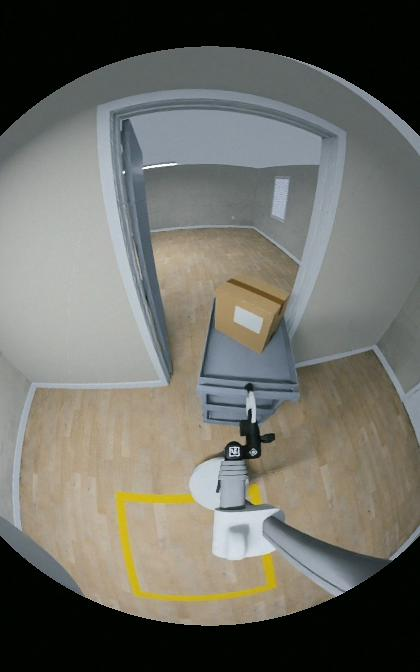

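Emit:
move --blocking false --cameras '[]' --r1 '{"base":{"translate_m":-0.5},"pace":"slow","contact_limits":{"translate_m":0.3}}'

Emit:
wait --seconds 9 --cameras '["r1_head_left_camera","r1_head_camera"]'

Scene clock: 1093.50 s.
move: r1 moving
r1.base_odometry: x=+0.369 y=+1.268 heading=+2.699
r1.turned_by_wheels: +0.000
r1.turned_by_imu: -0.001
r1.base_tilt: forward=-1.6 right=+1.3
r1.lidar_m: 0.41 0.43 1.16 2.17 2.18 2.07 1.83 1.84 2.29 2.52 1.69 0.41
r1.base_status: translate_m moving
r1.joint_positions: lift_m=+0.678 arm_m=+0.000 wrist_yaw_rad=+0.002 wrist_pitch_rad=+0.002 wrist_roll_rad=+1.568 gripper_m=-0.030
r1.joint_status: not commanded
r1.measured_speeds: translate_m=-0.049 strafe_m=+0.000 rotate_rad=+0.001 lift_m=+0.000 arm_m=+0.000 wrist_yaw_rad=+0.000 wrist_pitch_rad=+0.000 wrist_roll_rad=+0.000
r1.motor_effort: lift_m=+12(13) arm_m=-4(4) wheel_0=-6(7) wheel_1=-6(6) wheel_2=+8(9)
r1.servo_current: wrist_yaw_rad=39(59) wrist_pitch_rad=39(46) wrist_roll_rad=59(59) gripper_m=52(52)
r1.contact_limits: translate_m 0.3
r1.hand_pose: x=+0.4595 y=-0.0868 z=+0.8551 quat_wxyz=(+0.708, +0.706, +0.001, +0.000) (m; r1's base frame)
r1.wrist_depth_mm: - - - 218 219 - - / - - - 221 222 - - / - 544 492 223 224 - - / - 473 469 226 228 - - / - - 517 229 229 - - / - - 208 182 233 - - / - - - 140 236 - -
r2: as last shown
r2.base_tilt: forward=-0.7 right=+0.0
r2.lidar_m: 1.12 0.52 2.41 3.39 3.81 4.51 3.29 1.64 1.34 1.33 1.50 1.38
r2.motor_effort: lift_m=+21(21) arm_m=-6(6) wheel_0=+3(4) wheel_1=+1(2) wheel_2=+1(2)
r2.servo_current: wrist_yaw_rad=59(65) wrist_pitch_rad=39(46) wrist_roll_rad=52(52) gripper_m=98(104)
r2.contact_limits: arm_m 0.2
r2.wrist_depth_mm: - - - 163 229 215 208 / - - - 162 230 218 - / - - - 166 232 220 210 / - - - 164 234 220 211 / - - - 166 234 222 213 / - - 185 167 180 221 213 / - - - - 234 219 215
pictures: none
No camera images: "cameras" was empty.

Scene clock: 1099.27 s.
earlier move: r1 done
r1.base_odometry: x=+0.809 y=+1.058 heading=+2.698
r1.turned_by_wheels: +0.000
r1.turned_by_imu: -0.002
r1.base_tilt: forward=-1.6 right=+1.3
r1.lidar_m: 0.39 0.44 1.77 2.08 2.07 1.50 1.34 1.38 1.69 2.60 2.54 0.42
r1.base_status: done
r1.joint_positions: lift_m=+0.678 arm_m=+0.000 wrist_yaw_rad=-0.001 wrist_pitch_rad=+0.002 wrist_roll_rad=+1.568 gripper_m=-0.030
r1.joint_status: not commanded
r1.measured_speeds: all 0
r1.motor_effort: lift_m=+13(13) arm_m=-3(4) wheel_0=-6(10) wheel_1=-3(8) wheel_2=+1(10)
r1.servo_current: wrist_yaw_rad=52(72) wrist_pitch_rad=46(52) wrist_roll_rad=72(72) gripper_m=46(59)
r1.contact_limits: translate_m 0.3
r1.hand_pose: x=+0.4592 y=-0.0876 z=+0.8551 quat_wxyz=(+0.708, +0.706, +0.000, -0.001) (m; r1's base frame)
r1.wrist_depth_mm: - - - 224 223 1397 1255 / - - - 224 225 - - / - 544 512 226 228 - - / - 466 462 228 229 - - / - - 512 229 231 - - / - - 204 180 232 - - / - - 184 142 234 - -
r2.base_odometry: x=-2.323 y=-2.133 heading=-1.971
r2.turned_by_wheels: +0.000
r2.turned_by_imu: +0.001
r2.base_tilt: forward=-0.7 right=+0.0
r2.lidar_m: 1.11 0.50 2.42 3.41 3.80 4.50 3.31 1.65 1.34 1.32 1.52 1.37
r2.base_status: not commanded
r2.joint_positions: lift_m=+0.930 arm_m=+0.265 wrist_yaw_rad=+1.740 wrist_pitch_rad=+0.003 wrist_roll_rad=+0.002 gripper_m=-0.029
r2.joint_status: not commanded
r2.measured_speeds: all 0
r2.motor_effort: lift_m=+21(21) arm_m=-5(6) wheel_0=+3(4) wheel_1=+1(2) wheel_2=+1(2)
r2.servo_current: wrist_yaw_rad=65(78) wrist_pitch_rad=39(46) wrist_roll_rad=46(65) gripper_m=91(111)
r2.contact_limits: arm_m 0.2
r2.hand_pose: x=+0.4737 y=+0.2990 z=+1.1070 quat_wxyz=(+0.645, -0.001, +0.002, +0.764) (m; r2's base frame)
r2.wrist_depth_mm: - - - 164 230 215 208 / - - - 162 229 217 - / - - - 165 232 220 210 / - - - 165 233 220 211 / - - - 166 234 221 213 / - - 185 167 180 222 213 / - - - - 234 220 215
wait: 5.77 of 9 s (r1 has come to rest)
pictures: r1_head_camera, r1_head_left_camera
Images, in order (width x height): r1_head_camera 420x560, r1_head_left_camera 420x672.

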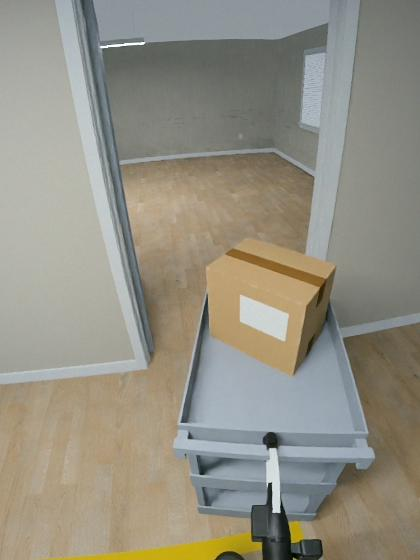

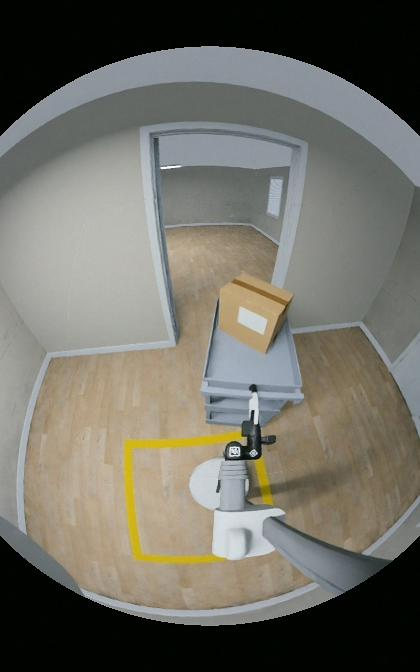

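Emit:
move --blocking false --cameras '[]' --r1 '{"base":{"translate_m":-0.4,"strafe_m":0.3},"pace":"slow","contact_limits":{"translate_m":0.3}}'

Emit:
wait --seconds 9 --cameras '["r1_head_left_camera"]'

Emit:
move --blocking false --cameras '[]' --r1 '{"base":{"translate_m":-0.28,"strafe_m":0.1},"pace":"slow","contact_limits":{"translate_m":0.3}}'

Emit:
wait --seconds 9 --cameras '["r1_head_left_camera","r1_head_camera"]'

Scene clock: 1115.63 s.
move: r1 moving
r1.base_odometry: x=+0.815 y=+1.046 heading=+2.698
r1.turned_by_wheels: +0.000
r1.turned_by_imu: -0.001
r1.base_tilt: forward=-1.6 right=+1.3
r1.lidar_m: 0.37 0.47 1.77 2.08 2.10 1.49 1.35 1.33 1.69 2.59 2.58 0.42
r1.base_status: translate_m moving; strafe_m moving
r1.joint_positions: lift_m=+0.678 arm_m=+0.000 wrist_yaw_rad=-0.001 wrist_pitch_rad=+0.002 wrist_roll_rad=+1.568 gripper_m=-0.030
r1.joint_status: not commanded
r1.measured_speeds: translate_m=-0.043 strafe_m=+0.032 rotate_rad=+0.002 lift_m=+0.000 arm_m=+0.000 wrist_yaw_rad=+0.000 wrist_pitch_rad=+0.000 wrist_roll_rad=+0.000
r1.motor_effort: lift_m=+13(13) arm_m=-4(4) wheel_0=-11(13) wheel_1=+1(4) wheel_2=+5(6)
r1.servo_current: wrist_yaw_rad=46(65) wrist_pitch_rad=39(52) wrist_roll_rad=39(78) gripper_m=52(52)
r1.contact_limits: translate_m 0.3
r1.hand_pose: x=+0.4592 y=-0.0876 z=+0.8551 quat_wxyz=(+0.708, +0.706, +0.000, -0.001) (m; r1's base frame)
r1.wrist_depth_mm: - - - 222 223 1464 - / - - - 224 224 - - / - 535 504 226 226 - - / - 469 462 228 228 - - / - - 508 229 231 - - / - - 203 180 232 - - / - - 183 142 234 - -
r2: as last shown
r2.turned_by_imu: +0.000
r2.lidar_m: 1.12 0.52 2.41 3.40 3.77 4.50 3.30 1.65 1.36 1.35 1.51 1.36
r2.motor_effort: lift_m=+21(21) arm_m=-6(6) wheel_0=+3(3) wheel_1=+1(1) wheel_2=+1(1)
r2.servo_current: wrist_yaw_rad=72(72) wrist_pitch_rad=33(46) wrist_roll_rad=52(65) gripper_m=104(104)
r2.contact_limits: arm_m 0.2
r2.wrist_depth_mm: - - - 163 229 216 208 / - - - 163 231 217 - / - - - 166 231 220 211 / - - - 164 234 220 212 / - - - 166 235 222 213 / - - 185 167 180 221 214 / - - - - 235 218 214
pictures: none
No camera images: "cameras" was empty.

Scene clock: 1121.33 s.
earlier move: r1 done
r1.base_odometry: x=+1.042 y=+0.616 heading=+2.698
r1.turned_by_wheels: +0.000
r1.turned_by_imu: -0.001
r1.base_tilt: forward=-1.6 right=+1.3
r1.lidar_m: 0.45 1.75 1.94 1.71 1.74 1.17 1.03 1.02 1.27 2.47 3.00 0.37
r1.base_status: done
r1.joint_positions: lift_m=+0.678 arm_m=+0.000 wrist_yaw_rad=-0.002 wrist_pitch_rad=+0.002 wrist_roll_rad=+1.568 gripper_m=-0.030
r1.joint_status: not commanded
r1.measured_speeds: all 0
r1.motor_effort: lift_m=+13(13) arm_m=-3(4) wheel_0=-5(13) wheel_1=+3(5) wheel_2=+1(6)
r1.servo_current: wrist_yaw_rad=52(85) wrist_pitch_rad=52(52) wrist_roll_rad=33(78) gripper_m=46(52)
r1.contact_limits: translate_m 0.3
r1.hand_pose: x=+0.4591 y=-0.0881 z=+0.8551 quat_wxyz=(+0.708, +0.706, +0.000, -0.002) (m; r1's base frame)
r1.wrist_depth_mm: - 389 373 102 157 158 - / 1661 402 389 108 170 - - / 1708 508 488 - 183 - - / - - 627 - 200 - - / - - - - 220 1863 - / 1576 - 186 182 233 1537 1308 / - 138 161 129 158 - 1229
r2.base_odometry: x=-2.323 y=-2.133 heading=-1.971
r2.turned_by_wheels: +0.000
r2.turned_by_imu: +0.001
r2.base_tilt: forward=-0.7 right=+0.1
r2.lidar_m: 1.12 0.50 2.42 3.39 3.77 4.48 3.32 1.67 1.32 1.35 1.46 1.36
r2.base_status: not commanded
r2.joint_positions: lift_m=+0.930 arm_m=+0.265 wrist_yaw_rad=+1.740 wrist_pitch_rad=+0.003 wrist_roll_rad=+0.002 gripper_m=-0.029
r2.joint_status: not commanded
r2.measured_speeds: all 0
r2.motor_effort: lift_m=+21(21) arm_m=-5(6) wheel_0=+3(4) wheel_1=+1(2) wheel_2=+1(2)
r2.servo_current: wrist_yaw_rad=59(78) wrist_pitch_rad=39(46) wrist_roll_rad=39(65) gripper_m=98(111)
r2.contact_limits: arm_m 0.2
r2.hand_pose: x=+0.4737 y=+0.2990 z=+1.1070 quat_wxyz=(+0.645, -0.001, +0.002, +0.764) (m; r2's base frame)
r2.wrist_depth_mm: - - - 164 229 216 208 / - - - 163 230 218 - / - - - 166 231 220 211 / - - - 164 234 220 211 / - - - 166 236 221 213 / - - 185 167 180 220 213 / - - - - 235 219 215
wait: 5.70 of 9 s (r1 has come to rest)
pictures: r1_head_left_camera
Images, in order (width x height): r1_head_left_camera 420x672.

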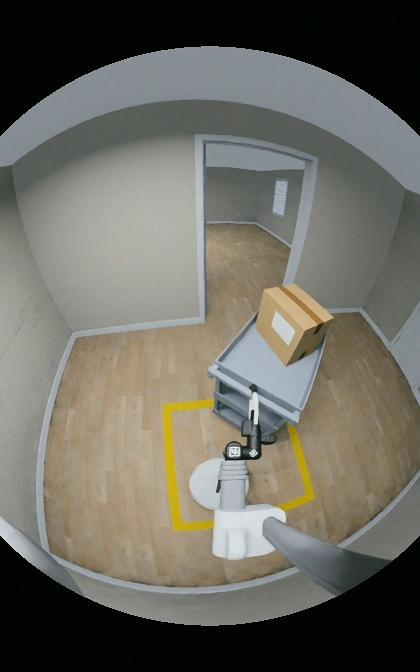

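Scene clock: 1121.83 s.
move: r1 moving
r1.base_odometry: x=+1.051 y=+0.606 heading=+2.698
r1.turned_by_wheels: -0.001
r1.turned_by_imu: -0.001
r1.base_tilt: forward=-1.6 right=+1.3
r1.lidar_m: 0.43 1.76 1.95 1.72 1.74 1.13 0.99 1.02 1.27 2.43 3.01 0.35
r1.base_status: translate_m moving; strafe_m moving
r1.joint_positions: lift_m=+0.678 arm_m=+0.000 wrist_yaw_rad=-0.002 wrist_pitch_rad=+0.002 wrist_roll_rad=+1.568 gripper_m=-0.030
r1.joint_status: not commanded
r1.measured_speeds: translate_m=-0.049 strafe_m=+0.018 rotate_rad=+0.002 lift_m=+0.000 arm_m=+0.000 wrist_yaw_rad=+0.000 wrist_pitch_rad=+0.000 wrist_roll_rad=+0.000
r1.motor_effort: lift_m=+12(13) arm_m=-4(4) wheel_0=-7(10) wheel_1=-5(5) wheel_2=+7(7)
r1.servo_current: wrist_yaw_rad=52(72) wrist_pitch_rad=39(46) wrist_roll_rad=52(59) gripper_m=46(52)
r1.contact_limits: translate_m 0.3
r1.hand_pose: x=+0.4591 y=-0.0881 z=+0.8551 quat_wxyz=(+0.708, +0.706, +0.000, -0.002) (m; r1's base frame)
r1.wrist_depth_mm: - 382 379 - 154 156 - / 1708 399 389 107 168 169 - / 1708 508 496 - 184 - - / - - 634 - 200 - - / - - - - 220 1808 - / 1576 - 185 183 234 1499 1308 / - 138 161 129 149 - 1255
r2: as last shown
r2.turned_by_imu: +0.000
r2.base_tilt: forward=-0.6 right=+0.1
r2.lidar_m: 1.11 0.51 2.41 3.39 3.78 4.51 3.32 1.66 1.36 1.33 1.51 1.36
r2.motor_effort: lift_m=+21(21) arm_m=-6(6) wheel_0=+3(3) wheel_1=+1(1) wheel_2=+1(1)
r2.servo_current: wrist_yaw_rad=65(85) wrist_pitch_rad=46(46) wrist_roll_rad=39(65) gripper_m=98(104)
r2.contact_limits: arm_m 0.2
r2.wrist_depth_mm: - - - 163 229 216 208 / - - - 163 230 218 - / - - - 166 231 220 211 / - - - 165 234 220 211 / - - - 166 235 221 213 / - - 185 167 180 221 213 / - - - - 234 219 215
pictures: none
No camera images: "cameras" was empty.

Scene clock: 1125.53 s.
earlier move: r1 done
r1.base_odometry: x=+1.251 y=+0.405 heading=+2.698
r1.turned_by_wheels: +0.000
r1.turned_by_imu: +0.001
r1.base_tilt: forward=-1.6 right=+1.3
r1.lidar_m: 0.44 2.02 1.77 1.57 1.39 0.85 0.76 0.78 0.96 1.86 3.12 0.32
r1.base_status: done
r1.joint_positions: lift_m=+0.678 arm_m=+0.000 wrist_yaw_rad=-0.001 wrist_pitch_rad=+0.002 wrist_roll_rad=+1.568 gripper_m=-0.030
r1.joint_status: not commanded
r1.measured_speeds: all 0
r1.motor_effort: lift_m=+12(13) arm_m=-4(4) wheel_0=-4(10) wheel_1=-4(7) wheel_2=+4(8)
r1.servo_current: wrist_yaw_rad=39(72) wrist_pitch_rad=46(52) wrist_roll_rad=59(72) gripper_m=52(52)
r1.contact_limits: translate_m 0.3
r1.hand_pose: x=+0.4592 y=-0.0878 z=+0.8551 quat_wxyz=(+0.708, +0.706, +0.000, -0.001) (m; r1's base frame)
r1.wrist_depth_mm: 364 366 - - 132 130 - / 1921 445 473 - 144 145 - / 1863 - 609 - 162 163 - / 1863 - - 102 184 1537 - / 1756 - 1808 115 214 1661 512 / - - 178 - 180 1661 1255 / - 138 161 125 166 368 370
r2.base_odometry: x=-2.323 y=-2.133 heading=-1.971
r2.turned_by_wheels: +0.000
r2.turned_by_imu: +0.001
r2.base_tilt: forward=-0.7 right=+0.0
r2.lidar_m: 1.13 0.51 2.44 3.40 3.79 4.49 3.29 1.65 1.36 1.32 1.51 1.36
r2.base_status: not commanded
r2.joint_positions: lift_m=+0.930 arm_m=+0.265 wrist_yaw_rad=+1.740 wrist_pitch_rad=+0.003 wrist_roll_rad=+0.002 gripper_m=-0.029
r2.joint_status: not commanded
r2.measured_speeds: all 0
r2.motor_effort: lift_m=+21(21) arm_m=-6(6) wheel_0=+3(4) wheel_1=+1(2) wheel_2=+1(2)
r2.servo_current: wrist_yaw_rad=65(85) wrist_pitch_rad=39(52) wrist_roll_rad=46(65) gripper_m=98(104)
r2.contact_limits: arm_m 0.2
r2.hand_pose: x=+0.4737 y=+0.2990 z=+1.1070 quat_wxyz=(+0.645, -0.001, +0.002, +0.764) (m; r2's base frame)
r2.wrist_depth_mm: - - - 163 229 216 208 / - - - 163 230 217 - / - - - 166 232 220 211 / - - - 165 233 220 212 / - - - 166 235 221 213 / - - 185 167 180 222 213 / - - - - 235 219 215
wait: 3.70 of 9 s (r1 has come to rest)
pictures: r1_head_camera, r1_head_left_camera
Images, in order (width x height): r1_head_camera 420x560, r1_head_left_camera 420x672.

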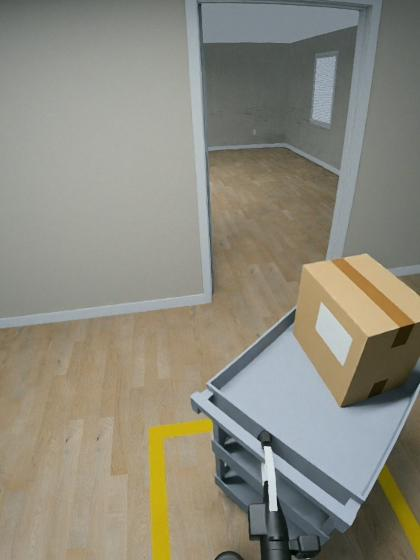

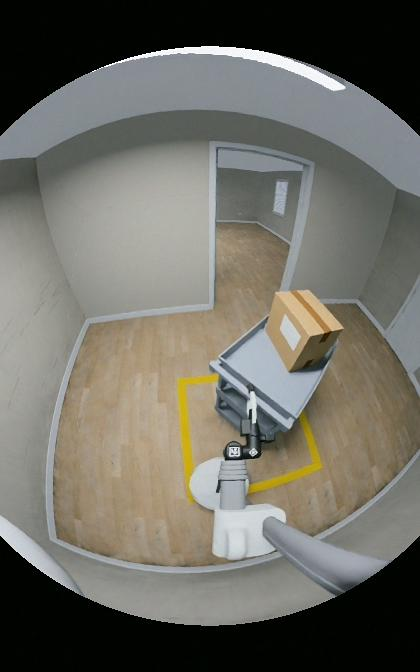

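Emit:
move --blocking false --cameras '[]' --r1 '{"base":{"translate_m":-0.29,"strafe_m":0.21},"pace":"slow","contact_limits":{"translate_m":0.3}}'

Emit:
wait --seconds 9 --cameras '["r1_head_left_camera","r1_head_camera"]'

Scene clock: 1138.17 s.
move: r1 moving
r1.base_odometry: x=+1.258 y=+0.394 heading=+2.698
r1.turned_by_wheels: +0.000
r1.turned_by_imu: +0.000
r1.base_tilt: forward=-1.6 right=+1.3
r1.lidar_m: 0.46 2.03 1.73 1.57 1.37 0.85 0.75 0.74 0.93 1.83 3.13 0.32
r1.base_status: translate_m moving; strafe_m moving
r1.joint_positions: lift_m=+0.678 arm_m=+0.000 wrist_yaw_rad=-0.001 wrist_pitch_rad=+0.002 wrist_roll_rad=+1.568 gripper_m=-0.030
r1.joint_status: not commanded
r1.measured_speeds: translate_m=-0.043 strafe_m=+0.031 rotate_rad=-0.001 lift_m=+0.000 arm_m=+0.000 wrist_yaw_rad=+0.000 wrist_pitch_rad=+0.000 wrist_roll_rad=+0.000
r1.motor_effort: lift_m=+13(13) arm_m=-3(4) wheel_0=-7(9) wheel_1=+1(5) wheel_2=+7(8)
r1.servo_current: wrist_yaw_rad=52(59) wrist_pitch_rad=46(46) wrist_roll_rad=65(65) gripper_m=39(52)
r1.contact_limits: translate_m 0.3
r1.hand_pose: x=+0.4592 y=-0.0878 z=+0.8551 quat_wxyz=(+0.708, +0.706, +0.000, -0.001) (m; r1's base frame)
r1.wrist_depth_mm: - 364 - - 134 133 - / 1983 442 445 - 145 146 - / 1921 - 597 - 163 163 - / 1863 - - 103 185 1537 - / 1808 - 1921 116 214 1661 521 / - - 169 - 236 1618 1255 / - 138 161 - 177 373 368
r2: as last shown
r2.turned_by_imu: +0.000
r2.lidar_m: 1.11 0.52 2.43 3.39 3.77 4.48 3.31 1.64 1.36 1.33 1.51 1.36
r2.motor_effort: lift_m=+21(21) arm_m=-6(6) wheel_0=+3(3) wheel_1=+1(1) wheel_2=+1(1)
r2.servo_current: wrist_yaw_rad=72(72) wrist_pitch_rad=39(46) wrist_roll_rad=39(52) gripper_m=98(104)
r2.contact_limits: arm_m 0.2
r2.wrist_depth_mm: - - - 163 229 216 208 / - - - 162 230 218 - / - - - 166 231 219 211 / - - - 164 233 220 211 / - - - 166 235 220 213 / - - 185 167 180 221 213 / - - - - 234 219 216
pictures: none
No camera images: "cameras" was empty.

Scene clock: 1142.43 s.
earlier move: r1 done
r1.base_odometry: x=+1.423 y=+0.091 heading=+2.697
r1.turned_by_wheels: -0.001
r1.turned_by_imu: -0.002
r1.base_tilt: forward=-1.6 right=+1.3
r1.lidar_m: 0.47 2.26 1.48 1.31 0.95 0.57 0.52 0.52 0.62 1.24 0.35 0.32
r1.base_status: done
r1.joint_positions: lift_m=+0.678 arm_m=+0.000 wrist_yaw_rad=-0.006 wrist_pitch_rad=+0.002 wrist_roll_rad=+1.568 gripper_m=-0.030
r1.joint_status: not commanded
r1.measured_speeds: all 0
r1.motor_effort: lift_m=+13(13) arm_m=-4(4) wheel_0=-7(14) wheel_1=+1(5) wheel_2=-1(8)
r1.servo_current: wrist_yaw_rad=52(72) wrist_pitch_rad=46(52) wrist_roll_rad=52(72) gripper_m=52(59)
r1.contact_limits: translate_m 0.3
r1.hand_pose: x=+0.4588 y=-0.0891 z=+0.8551 quat_wxyz=(+0.708, +0.706, -0.001, -0.003) (m; r1's base frame)
r1.wrist_depth_mm: - - - - - - - / - - - - - - - / - - - - - - - / - - - - - - - / - - - - - 1537 1281 / - - - - 167 387 1118 / - 140 156 104 142 1464 1255
r2.base_odometry: x=-2.323 y=-2.133 heading=-1.971
r2.turned_by_wheels: +0.000
r2.turned_by_imu: +0.001
r2.base_tilt: forward=-0.6 right=+0.0
r2.lidar_m: 1.14 0.51 2.42 3.38 3.77 4.51 3.30 1.66 1.36 1.33 1.51 1.36
r2.base_status: not commanded
r2.joint_positions: lift_m=+0.930 arm_m=+0.265 wrist_yaw_rad=+1.740 wrist_pitch_rad=+0.003 wrist_roll_rad=+0.002 gripper_m=-0.029
r2.joint_status: not commanded
r2.measured_speeds: all 0
r2.motor_effort: lift_m=+21(21) arm_m=-6(6) wheel_0=+3(4) wheel_1=+1(2) wheel_2=+1(2)
r2.servo_current: wrist_yaw_rad=59(78) wrist_pitch_rad=39(52) wrist_roll_rad=59(59) gripper_m=98(104)
r2.contact_limits: arm_m 0.2
r2.hand_pose: x=+0.4737 y=+0.2990 z=+1.1070 quat_wxyz=(+0.645, -0.001, +0.002, +0.764) (m; r2's base frame)
r2.wrist_depth_mm: - - - 163 229 216 208 / - - - 162 230 218 - / - - - 166 232 220 211 / - - - 165 233 220 211 / - - - 166 236 222 214 / - - 185 167 180 221 213 / - - - - 235 219 216
wait: 4.27 of 9 s (r1 has come to rest)
pictures: r1_head_camera, r1_head_left_camera
Images, in order (width x height): r1_head_camera 420x560, r1_head_left_camera 420x672.

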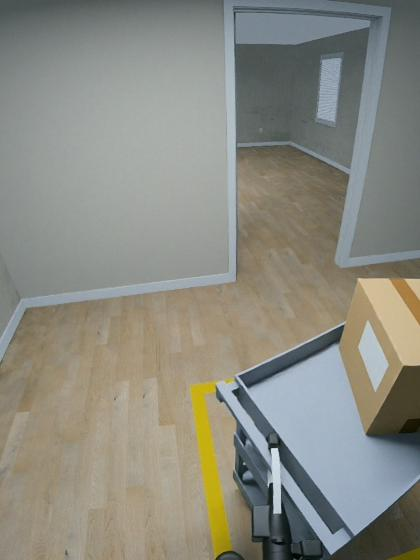

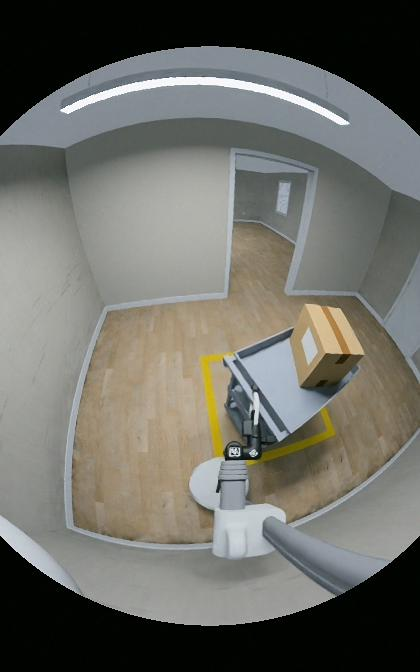

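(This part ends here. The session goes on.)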